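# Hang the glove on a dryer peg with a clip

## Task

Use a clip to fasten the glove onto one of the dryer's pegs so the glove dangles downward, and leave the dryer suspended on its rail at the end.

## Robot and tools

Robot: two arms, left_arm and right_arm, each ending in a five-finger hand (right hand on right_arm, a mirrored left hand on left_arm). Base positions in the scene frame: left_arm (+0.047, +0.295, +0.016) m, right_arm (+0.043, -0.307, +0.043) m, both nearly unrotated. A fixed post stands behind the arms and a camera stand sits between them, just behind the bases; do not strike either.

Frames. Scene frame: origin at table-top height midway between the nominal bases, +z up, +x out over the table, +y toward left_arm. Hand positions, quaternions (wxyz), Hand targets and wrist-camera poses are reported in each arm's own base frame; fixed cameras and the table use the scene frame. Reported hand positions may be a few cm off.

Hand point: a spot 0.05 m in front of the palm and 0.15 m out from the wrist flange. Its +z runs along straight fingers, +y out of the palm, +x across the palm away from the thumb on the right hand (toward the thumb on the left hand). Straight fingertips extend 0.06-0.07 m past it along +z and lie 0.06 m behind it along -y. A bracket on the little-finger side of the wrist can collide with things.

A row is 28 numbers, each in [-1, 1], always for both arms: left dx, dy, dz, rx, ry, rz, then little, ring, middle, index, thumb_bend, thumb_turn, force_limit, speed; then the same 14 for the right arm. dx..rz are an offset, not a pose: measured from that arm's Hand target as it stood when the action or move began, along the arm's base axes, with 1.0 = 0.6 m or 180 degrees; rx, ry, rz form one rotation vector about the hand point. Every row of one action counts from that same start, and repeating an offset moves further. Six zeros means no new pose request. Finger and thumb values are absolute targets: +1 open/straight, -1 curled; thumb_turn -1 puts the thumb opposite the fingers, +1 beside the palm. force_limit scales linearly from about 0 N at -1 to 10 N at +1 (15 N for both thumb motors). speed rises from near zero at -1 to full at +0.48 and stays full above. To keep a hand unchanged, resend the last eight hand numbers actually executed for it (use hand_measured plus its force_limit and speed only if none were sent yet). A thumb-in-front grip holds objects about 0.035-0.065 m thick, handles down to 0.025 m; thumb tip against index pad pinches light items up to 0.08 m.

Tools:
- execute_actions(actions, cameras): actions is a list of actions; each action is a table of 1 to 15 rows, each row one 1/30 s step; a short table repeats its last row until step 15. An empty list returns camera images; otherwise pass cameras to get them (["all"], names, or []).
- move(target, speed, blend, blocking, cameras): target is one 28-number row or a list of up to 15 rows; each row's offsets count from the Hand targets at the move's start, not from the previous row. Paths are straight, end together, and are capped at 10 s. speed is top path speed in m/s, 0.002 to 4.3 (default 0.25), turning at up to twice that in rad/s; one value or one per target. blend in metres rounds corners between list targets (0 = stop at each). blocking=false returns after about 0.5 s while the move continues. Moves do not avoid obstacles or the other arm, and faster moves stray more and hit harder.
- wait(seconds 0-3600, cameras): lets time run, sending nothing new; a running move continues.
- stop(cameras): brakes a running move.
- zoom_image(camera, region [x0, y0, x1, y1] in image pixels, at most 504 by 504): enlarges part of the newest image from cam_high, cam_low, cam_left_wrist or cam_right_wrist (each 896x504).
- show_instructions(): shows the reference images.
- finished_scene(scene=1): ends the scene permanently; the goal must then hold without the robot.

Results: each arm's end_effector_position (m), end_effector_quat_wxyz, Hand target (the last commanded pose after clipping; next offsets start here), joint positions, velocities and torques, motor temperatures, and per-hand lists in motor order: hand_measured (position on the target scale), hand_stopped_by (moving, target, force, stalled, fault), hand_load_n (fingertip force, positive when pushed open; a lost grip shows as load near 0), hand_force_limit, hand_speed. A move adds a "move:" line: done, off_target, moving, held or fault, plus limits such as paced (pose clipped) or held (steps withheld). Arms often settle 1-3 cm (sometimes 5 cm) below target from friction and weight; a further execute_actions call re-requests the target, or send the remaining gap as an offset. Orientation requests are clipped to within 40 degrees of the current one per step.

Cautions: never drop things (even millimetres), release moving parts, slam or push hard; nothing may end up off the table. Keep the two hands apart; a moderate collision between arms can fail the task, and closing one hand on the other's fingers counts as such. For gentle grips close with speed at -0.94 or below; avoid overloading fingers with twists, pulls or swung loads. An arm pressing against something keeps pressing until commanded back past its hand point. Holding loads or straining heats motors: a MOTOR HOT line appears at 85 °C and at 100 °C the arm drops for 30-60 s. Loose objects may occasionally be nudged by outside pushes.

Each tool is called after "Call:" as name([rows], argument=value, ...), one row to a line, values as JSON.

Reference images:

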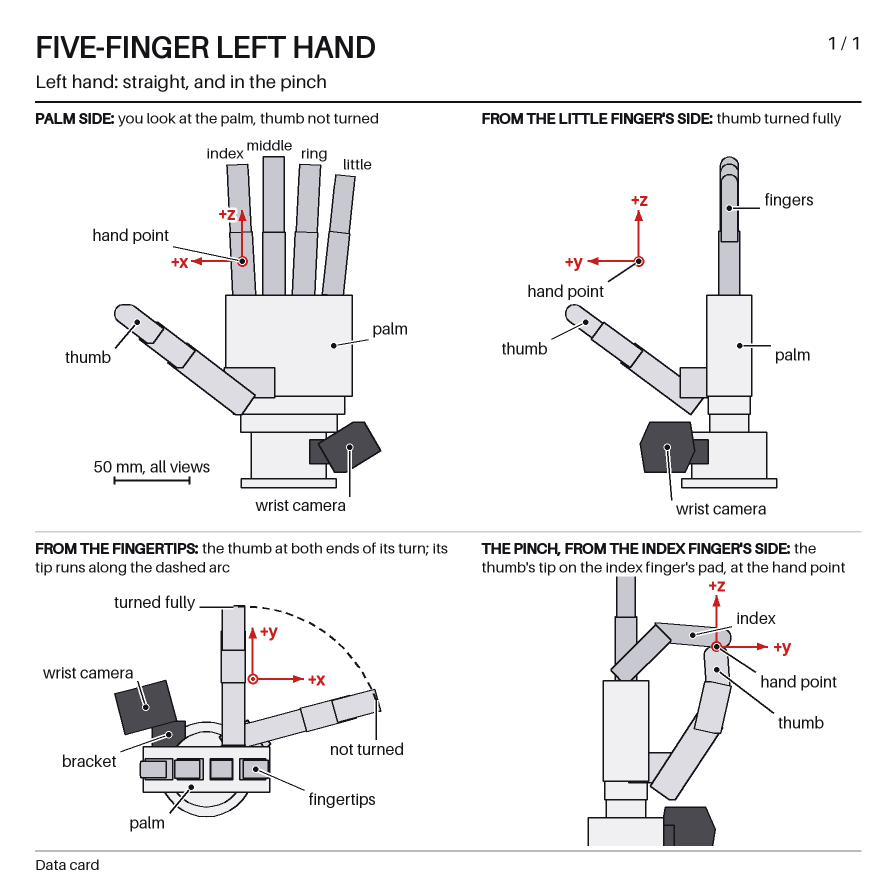

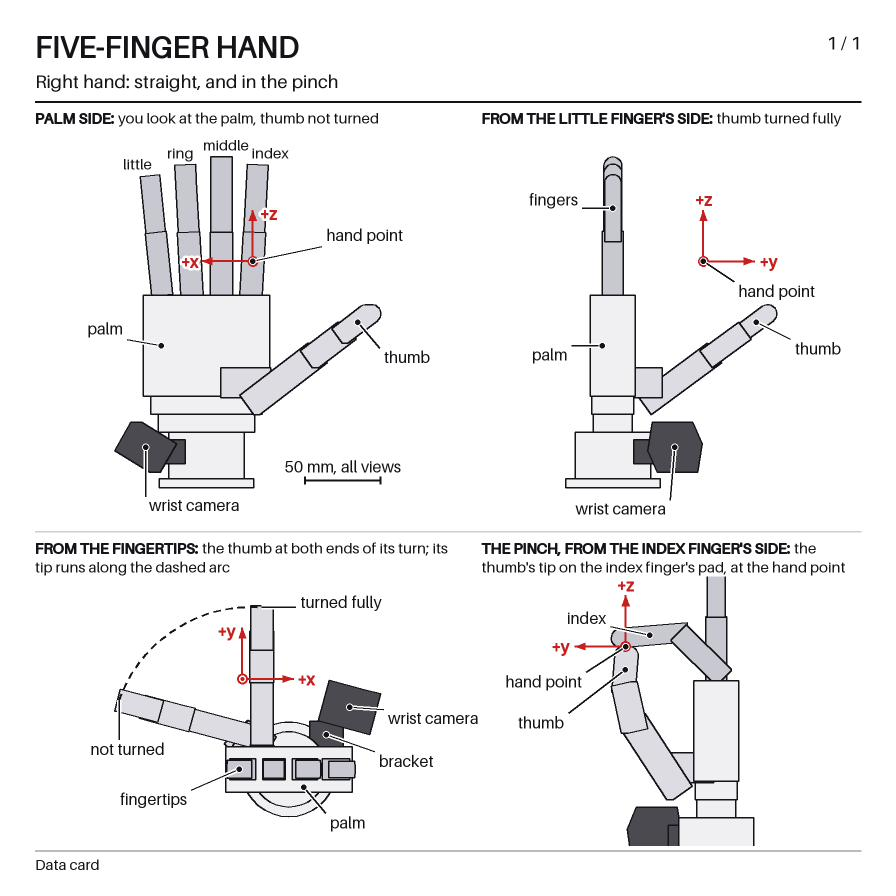

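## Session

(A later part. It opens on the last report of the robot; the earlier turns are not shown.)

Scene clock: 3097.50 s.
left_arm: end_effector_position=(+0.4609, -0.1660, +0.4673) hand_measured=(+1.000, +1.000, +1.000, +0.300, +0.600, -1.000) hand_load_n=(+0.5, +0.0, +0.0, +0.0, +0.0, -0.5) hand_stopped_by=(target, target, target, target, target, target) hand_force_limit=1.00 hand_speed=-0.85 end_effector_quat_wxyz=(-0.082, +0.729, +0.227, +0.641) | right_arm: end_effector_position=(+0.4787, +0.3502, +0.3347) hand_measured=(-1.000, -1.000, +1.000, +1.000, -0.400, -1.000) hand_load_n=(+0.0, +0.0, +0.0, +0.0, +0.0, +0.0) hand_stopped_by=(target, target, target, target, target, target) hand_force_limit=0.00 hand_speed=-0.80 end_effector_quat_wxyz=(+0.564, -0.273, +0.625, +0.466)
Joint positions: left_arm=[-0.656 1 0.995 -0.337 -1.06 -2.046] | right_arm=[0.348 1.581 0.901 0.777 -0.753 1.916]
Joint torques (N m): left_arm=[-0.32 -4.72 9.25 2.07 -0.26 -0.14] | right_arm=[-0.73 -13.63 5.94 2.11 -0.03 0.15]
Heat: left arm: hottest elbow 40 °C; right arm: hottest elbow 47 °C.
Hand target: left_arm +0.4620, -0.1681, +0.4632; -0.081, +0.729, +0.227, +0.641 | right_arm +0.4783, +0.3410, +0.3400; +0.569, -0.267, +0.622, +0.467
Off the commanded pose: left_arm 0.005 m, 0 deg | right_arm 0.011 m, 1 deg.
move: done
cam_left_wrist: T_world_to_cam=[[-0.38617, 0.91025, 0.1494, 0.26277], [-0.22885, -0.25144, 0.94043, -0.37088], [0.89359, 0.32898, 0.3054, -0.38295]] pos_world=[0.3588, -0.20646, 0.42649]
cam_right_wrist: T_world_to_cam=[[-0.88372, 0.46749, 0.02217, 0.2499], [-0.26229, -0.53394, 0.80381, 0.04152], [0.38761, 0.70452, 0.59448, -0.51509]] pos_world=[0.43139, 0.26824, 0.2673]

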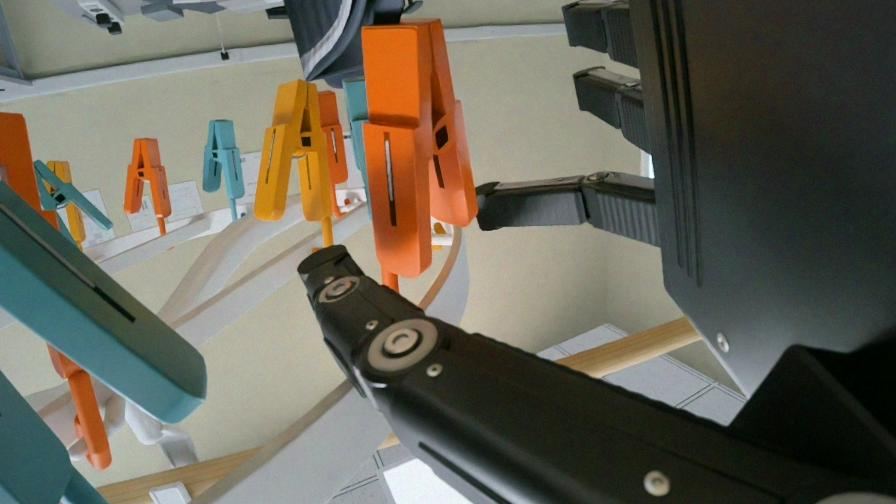

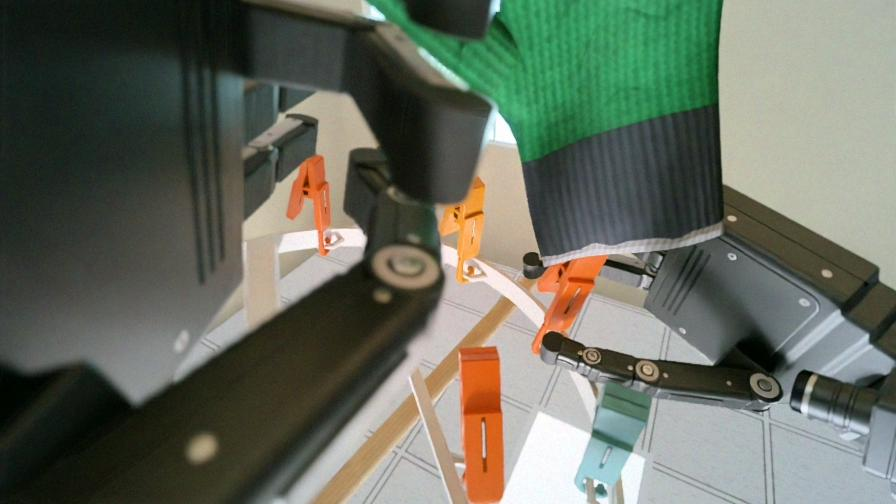

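Call:
move(target=[0,0,0,0,0,0,1,1,1,1,0.75,-1,1.0,-0.7,0,0,0,0,0,0,-1,-1,1,1,-0.4,-1,0.0,-0.8], cameras=["cam_left_wrist","cam_right_wrist"])

Scene clock: 3101.13 s.
left_arm: end_effector_position=(+0.4609, -0.1660, +0.4673) hand_measured=(+1.000, +1.000, +1.000, +1.000, +0.750, -1.000) hand_load_n=(+0.0, +0.0, +0.0, +0.0, +0.0, -0.5) hand_stopped_by=(target, target, target, target, target, target) hand_force_limit=1.00 hand_speed=-0.70 end_effector_quat_wxyz=(-0.082, +0.729, +0.227, +0.641) | right_arm: end_effector_position=(+0.4787, +0.3502, +0.3347) hand_measured=(-1.000, -1.000, +1.000, +1.000, -0.400, -1.000) hand_load_n=(+0.0, +0.0, +0.0, +0.0, +0.0, -0.5) hand_stopped_by=(target, target, target, target, target, target) hand_force_limit=0.00 hand_speed=-0.80 end_effector_quat_wxyz=(+0.564, -0.273, +0.625, +0.466)
Joint positions: left_arm=[-0.656 1 0.995 -0.337 -1.06 -2.046] | right_arm=[0.348 1.581 0.901 0.777 -0.753 1.916]
Joint torques (N m): left_arm=[-0.38 -4.78 9.24 2.07 -0.25 -0.13] | right_arm=[-1.2 -13.74 5.97 2.03 -0.03 0.13]
Heat: left arm: hottest elbow 40 °C; right arm: hottest elbow 47 °C.
Hand target: left_arm +0.4620, -0.1681, +0.4632; -0.081, +0.729, +0.227, +0.641 | right_arm +0.4783, +0.3410, +0.3400; +0.569, -0.267, +0.622, +0.467
Off the commanded pose: left_arm 0.005 m, 0 deg | right_arm 0.011 m, 1 deg.
move: done
cam_left_wrist: T_world_to_cam=[[-0.38617, 0.91025, 0.1494, 0.26277], [-0.22885, -0.25144, 0.94043, -0.37088], [0.89359, 0.32898, 0.3054, -0.38295]] pos_world=[0.3588, -0.20646, 0.42649]
cam_right_wrist: T_world_to_cam=[[-0.88372, 0.46749, 0.02217, 0.2499], [-0.26229, -0.53394, 0.80381, 0.04152], [0.38761, 0.70452, 0.59448, -0.51509]] pos_world=[0.43139, 0.26824, 0.2673]

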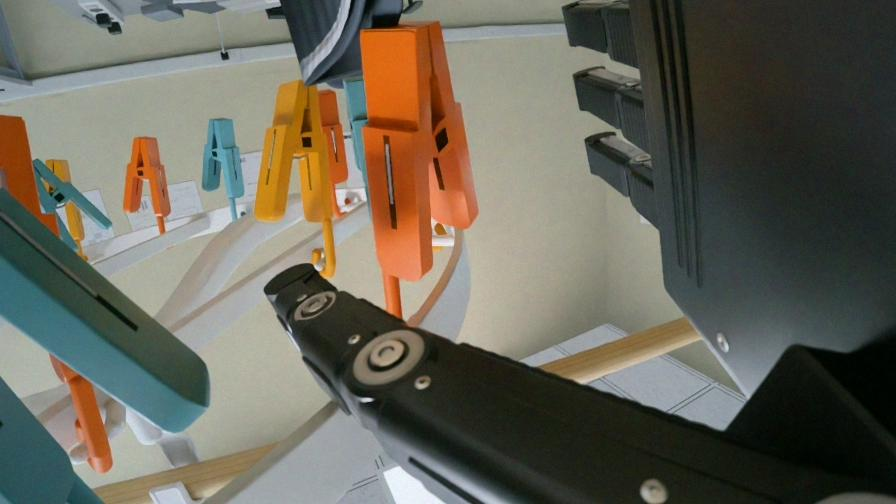

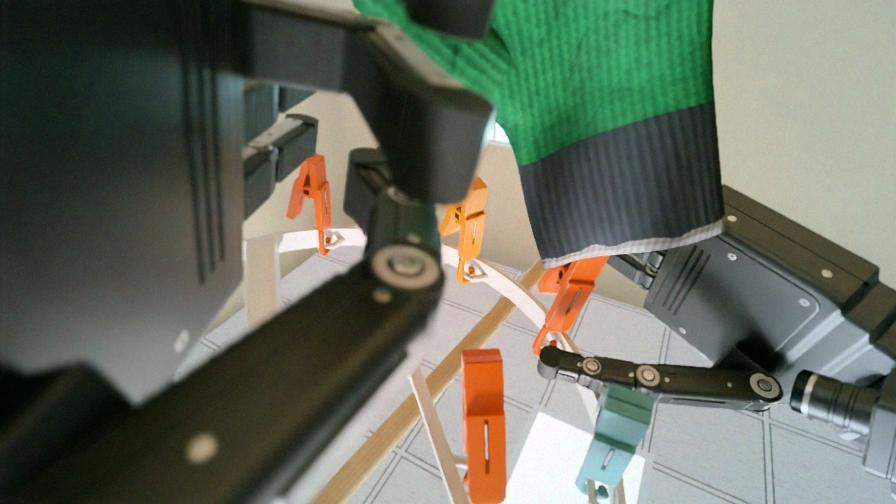

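Call:
move(target=[-0.03,-0.0137,0.0,0,0,0,1,1,1,1,0.6,-1,1.0,-0.7,0,0,0,0,0,0,-1,-1,1,1,-0.4,-1,0.0,-0.8], speed=0.04, cameras=["cam_left_wrist","cam_right_wrist"])

Scene clock: 3114.60 s.
left_arm: end_effector_position=(+0.4484, -0.1761, +0.4629) hand_measured=(+1.000, +1.000, +1.000, +1.000, +0.600, -1.000) hand_load_n=(+0.0, +0.0, +0.0, +0.0, +0.0, -0.5) hand_stopped_by=(target, target, target, target, target, target) hand_force_limit=1.00 hand_speed=-0.70 end_effector_quat_wxyz=(-0.084, +0.729, +0.225, +0.641) | right_arm: end_effector_position=(+0.4787, +0.3502, +0.3347) hand_measured=(-1.000, -1.000, +1.000, +1.000, -0.400, -1.000) hand_load_n=(+0.0, +0.0, +0.0, +0.0, +0.0, +0.0) hand_stopped_by=(target, target, target, target, target, target) hand_force_limit=0.00 hand_speed=-0.80 end_effector_quat_wxyz=(+0.564, -0.273, +0.625, +0.466)
Joint positions: left_arm=[-0.705 0.993 0.987 -0.371 -1.107 -2.081] | right_arm=[0.348 1.581 0.901 0.777 -0.753 1.916]
Joint torques (N m): left_arm=[-0.79 -5.77 9.31 1.43 -0.46 -0.2] | right_arm=[-1.14 -13.74 6.09 2.09 -0.04 0.14]
Heat: left arm: hottest elbow 40 °C; right arm: hottest elbow 46 °C.
Hand target: left_arm +0.4440, -0.1764, +0.4634; -0.080, +0.729, +0.227, +0.641 | right_arm +0.4783, +0.3410, +0.3400; +0.569, -0.267, +0.622, +0.467
Off the commanded pose: left_arm 0.004 m, 0 deg | right_arm 0.011 m, 1 deg.
joint at its limit (left arm) — joint 6 (wrist roll), lower limit.
move: done
cam_left_wrist: T_world_to_cam=[[-0.38637, 0.90935, 0.1543, 0.26554], [-0.22604, -0.25554, 0.94, -0.37394], [0.89422, 0.32831, 0.30428, -0.36694]] pos_world=[0.3462, -0.21655, 0.42218]
cam_right_wrist: T_world_to_cam=[[-0.88372, 0.46749, 0.02217, 0.2499], [-0.26229, -0.53394, 0.80381, 0.04152], [0.38761, 0.70452, 0.59448, -0.51509]] pos_world=[0.43139, 0.26824, 0.2673]

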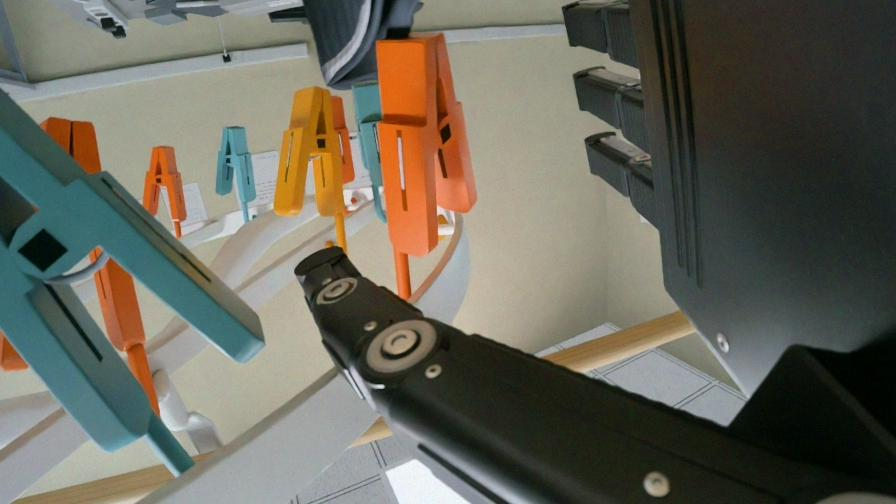

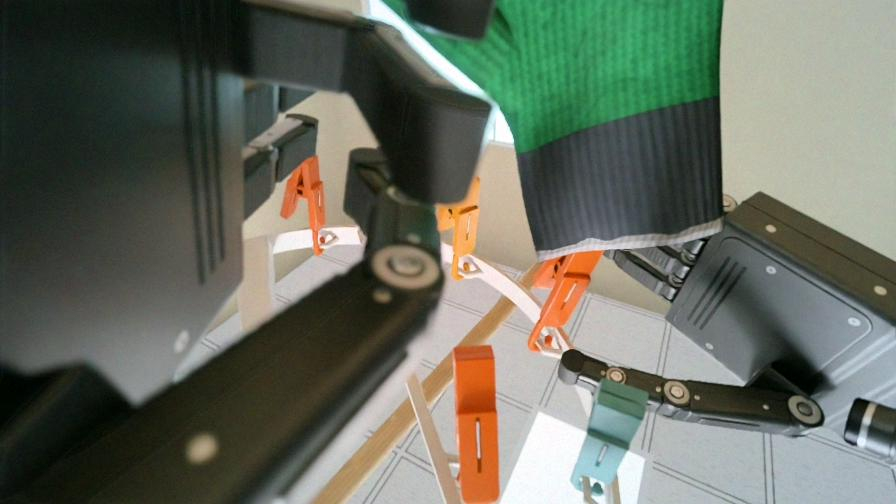

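Call:
move([
  [0,0,0,0,0,0,1,1,1,1,-0.6,-1,1.0,-0.4,0,0,0,0,0,0,-1,-1,1,1,-0.4,-1,0.0,-0.8],
  [-0.075,0.15,-0.03,0,0,0,1,1,1,1,-0.6,-1,1.0,-0.4,0,0,0,0,0,0,-1,-1,1,1,-0.4,-1,0.0,-0.8],
], speed=0.06, cameras=["all"])

Scene clock: 3129.27 s.
left_arm: end_effector_position=(+0.3993, -0.0894, +0.4474) hand_measured=(+1.000, +1.000, +1.000, +1.000, -0.600, -1.000) hand_load_n=(+0.0, +0.0, +0.0, +0.0, +0.0, -0.5) hand_stopped_by=(target, target, target, target, target, target) hand_force_limit=1.00 hand_speed=-0.40 end_effector_quat_wxyz=(-0.076, +0.728, +0.228, +0.641) | right_arm: end_effector_position=(+0.4787, +0.3502, +0.3347) hand_measured=(-1.000, -1.000, +1.000, +1.000, -0.400, -1.000) hand_load_n=(+0.0, +0.0, +0.0, +0.0, +0.0, +0.0) hand_stopped_by=(target, target, target, target, target, target) hand_force_limit=0.00 hand_speed=-0.80 end_effector_quat_wxyz=(+0.564, -0.273, +0.625, +0.466)
Joint positions: left_arm=[-0.554 0.712 0.792 -0.371 -0.956 -1.996] | right_arm=[0.348 1.581 0.901 0.777 -0.753 1.916]
Joint torques (N m): left_arm=[0.44 -2.37 9.25 1.89 -0.01 0.05] | right_arm=[-0.97 -13.45 5.97 2.04 -0.03 0.15]
Heat: left arm: hottest elbow 41 °C; right arm: hottest elbow 45 °C.
Hand target: left_arm +0.3990, -0.0864, +0.4453; -0.080, +0.729, +0.227, +0.641 | right_arm +0.4783, +0.3410, +0.3400; +0.569, -0.267, +0.622, +0.467
Off the commanded pose: left_arm 0.004 m, 0 deg | right_arm 0.011 m, 1 deg.
move: done
cam_left_wrist: T_world_to_cam=[[-0.38264, 0.91345, 0.13852, 0.17602], [-0.23313, -0.24054, 0.94222, -0.34505], [0.894, 0.32824, 0.305, -0.34708]] pos_world=[0.2972, -0.12986, 0.40659]
cam_right_wrist: T_world_to_cam=[[-0.88372, 0.46749, 0.02217, 0.2499], [-0.26229, -0.53394, 0.80381, 0.04152], [0.38761, 0.70452, 0.59448, -0.51509]] pos_world=[0.43139, 0.26824, 0.2673]

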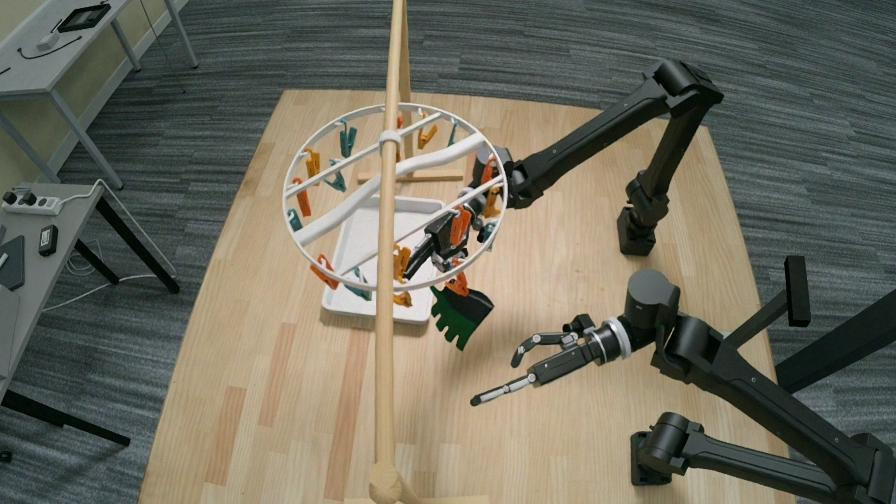

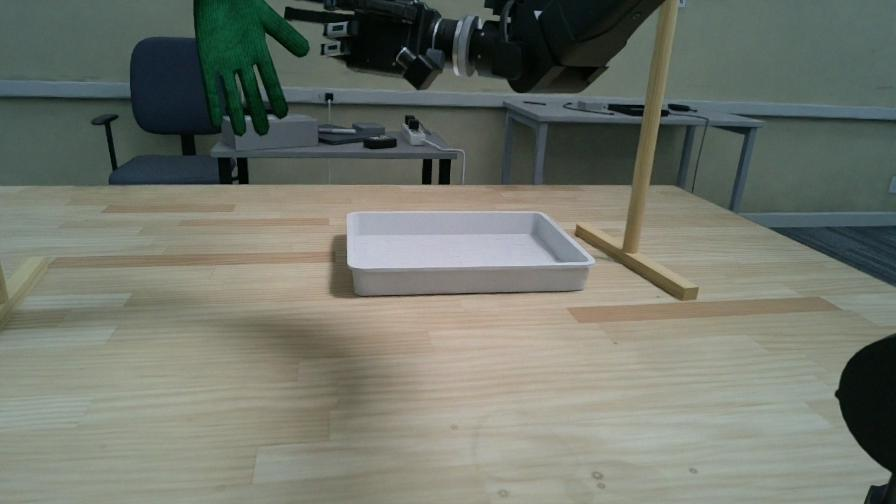

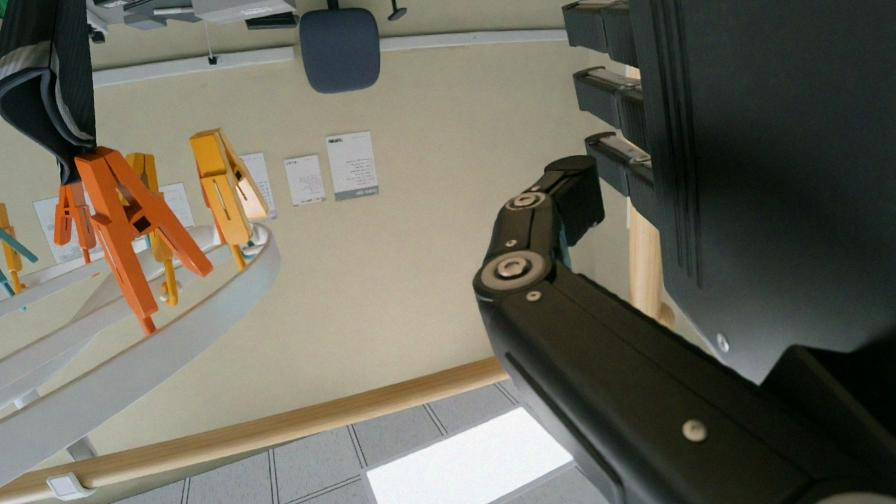

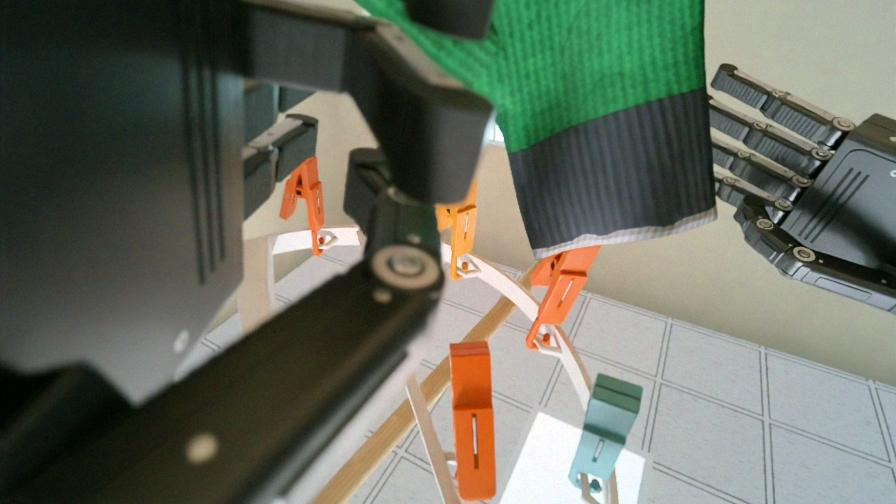

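Call:
move([
  [0,0,0,0,0,0,1,1,1,1,-0.6,-1,1.0,-0.4,0,0,-0.07,0,0,0,-1,-1,1,1,-0.4,-1,0.0,-0.8],
  [0,0,0,0,0,0,1,1,1,1,-0.6,-1,1.0,-0.4,-0.12,-0.24,-0.09,0,0,0,-1,-1,1,1,-0.4,-1,0.0,-0.8],
], speed=0.08, cameras=["all"])

Call:
zoom_image(camera="cam_right_wrist", region=[400, 60, 700, 400])

Call:
zoom_image(camera="cam_left_wrist", region=[0, 0, 220, 340])

Call:
zoom_image(camera="cam_high", region=[400, 90, 520, 370])

Scene clock: 3142.40 s.
left_arm: end_effector_position=(+0.3993, -0.0894, +0.4474) hand_measured=(+1.000, +1.000, +1.000, +1.000, -0.600, -1.000) hand_load_n=(+0.0, +0.0, +0.0, +0.0, +0.0, +0.0) hand_stopped_by=(target, target, target, target, target, target) hand_force_limit=1.00 hand_speed=-0.40 end_effector_quat_wxyz=(-0.077, +0.728, +0.228, +0.641) | right_arm: end_effector_position=(+0.4086, +0.2038, +0.2826) hand_measured=(-1.000, -1.000, +1.000, +1.000, -0.400, -1.000) hand_load_n=(+0.0, +0.0, +0.0, +0.0, +0.0, +0.0) hand_stopped_by=(target, target, target, target, target, target) hand_force_limit=0.00 hand_speed=-0.80 end_effector_quat_wxyz=(+0.565, -0.272, +0.623, +0.468)
Joint positions: left_arm=[-0.554 0.712 0.792 -0.371 -0.956 -1.995] | right_arm=[0.034 1.496 0.58 1.073 -1.064 1.989]
Joint torques (N m): left_arm=[0.38 -2.26 9.26 1.91 -0.01 0.03] | right_arm=[-1.2 -10.17 4.66 1.78 0.01 0.16]
Heat: left arm: hottest elbow 41 °C; right arm: hottest elbow 44 °C.
Hand target: left_arm +0.3990, -0.0864, +0.4453; -0.080, +0.729, +0.227, +0.641 | right_arm +0.4064, +0.1970, +0.2860; +0.569, -0.267, +0.622, +0.467
Off the commanded pose: left_arm 0.004 m, 0 deg | right_arm 0.008 m, 1 deg.
move: done
cam_left_wrist: T_world_to_cam=[[-0.38253, 0.91339, 0.13925, 0.17568], [-0.23292, -0.24118, 0.94212, -0.34515], [0.89411, 0.32795, 0.305, -0.34715]] pos_world=[0.2972, -0.12986, 0.40659]
cam_right_wrist: T_world_to_cam=[[-0.88393, 0.46701, 0.02374, 0.25726], [-0.26319, -0.53882, 0.80025, -0.01083], [0.38652, 0.70112, 0.5992, -0.35404]] pos_world=[0.36139, 0.12225, 0.2147]

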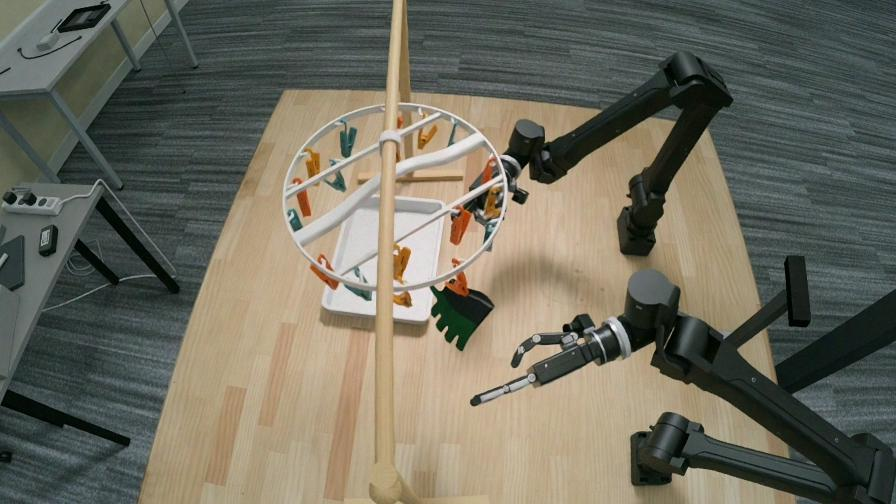

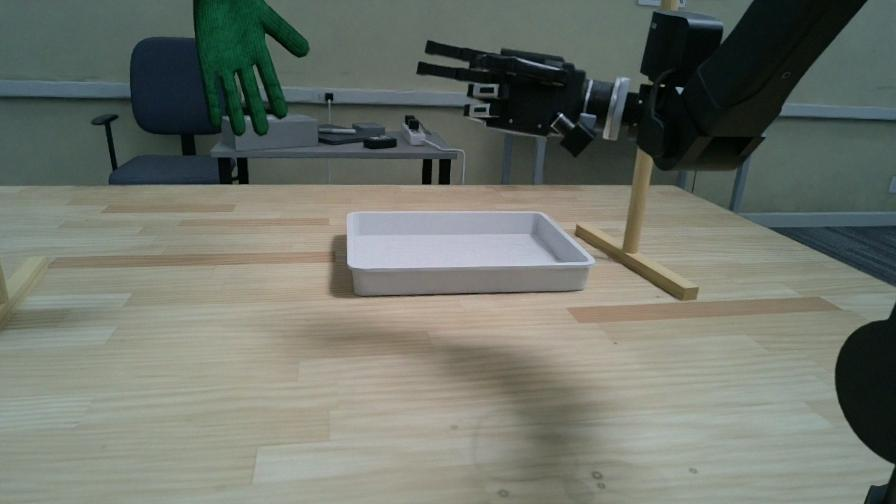

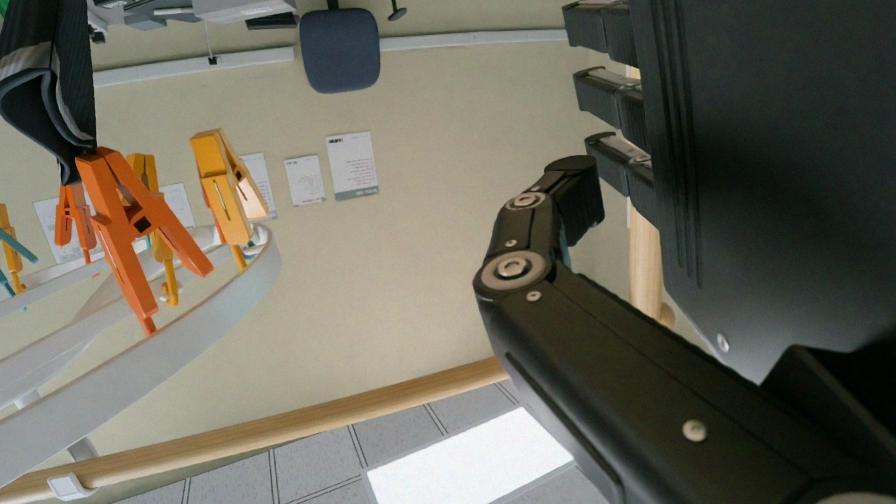

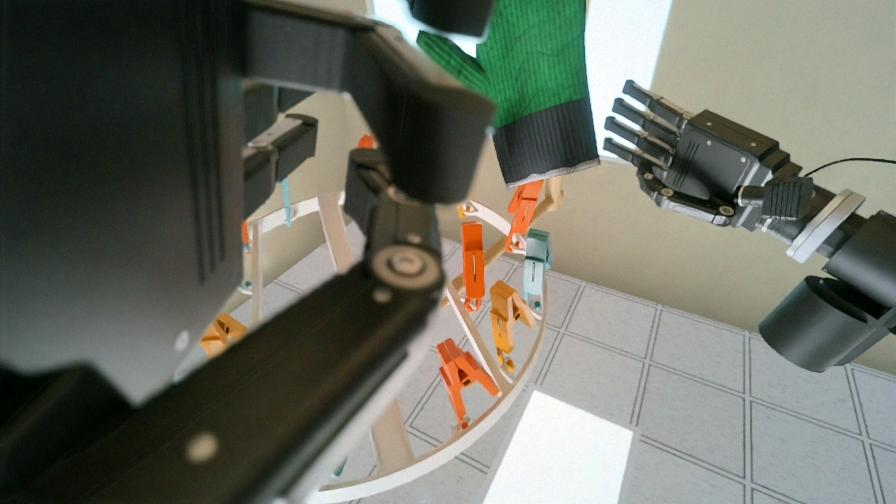

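Scaled by 1.482 from the camera's image (finer frame: 1280x720).

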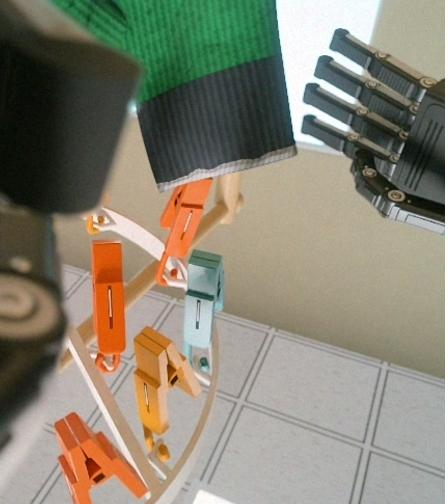

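Scaled by 1.482 from the camera's image (finer frame: 1280x720).

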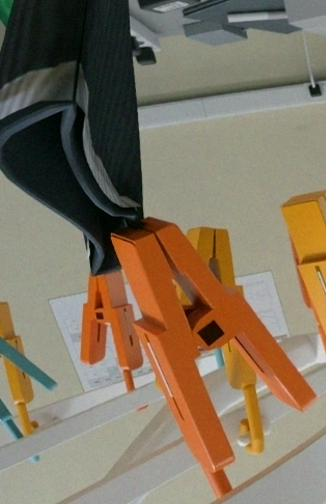

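Scaled by 1.800 from the camera's image (finer frame: 1280x720).

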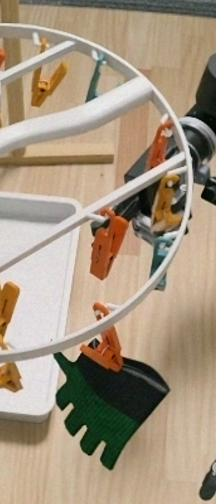

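Call:
finished_scene()

The scene is finished: the task was done.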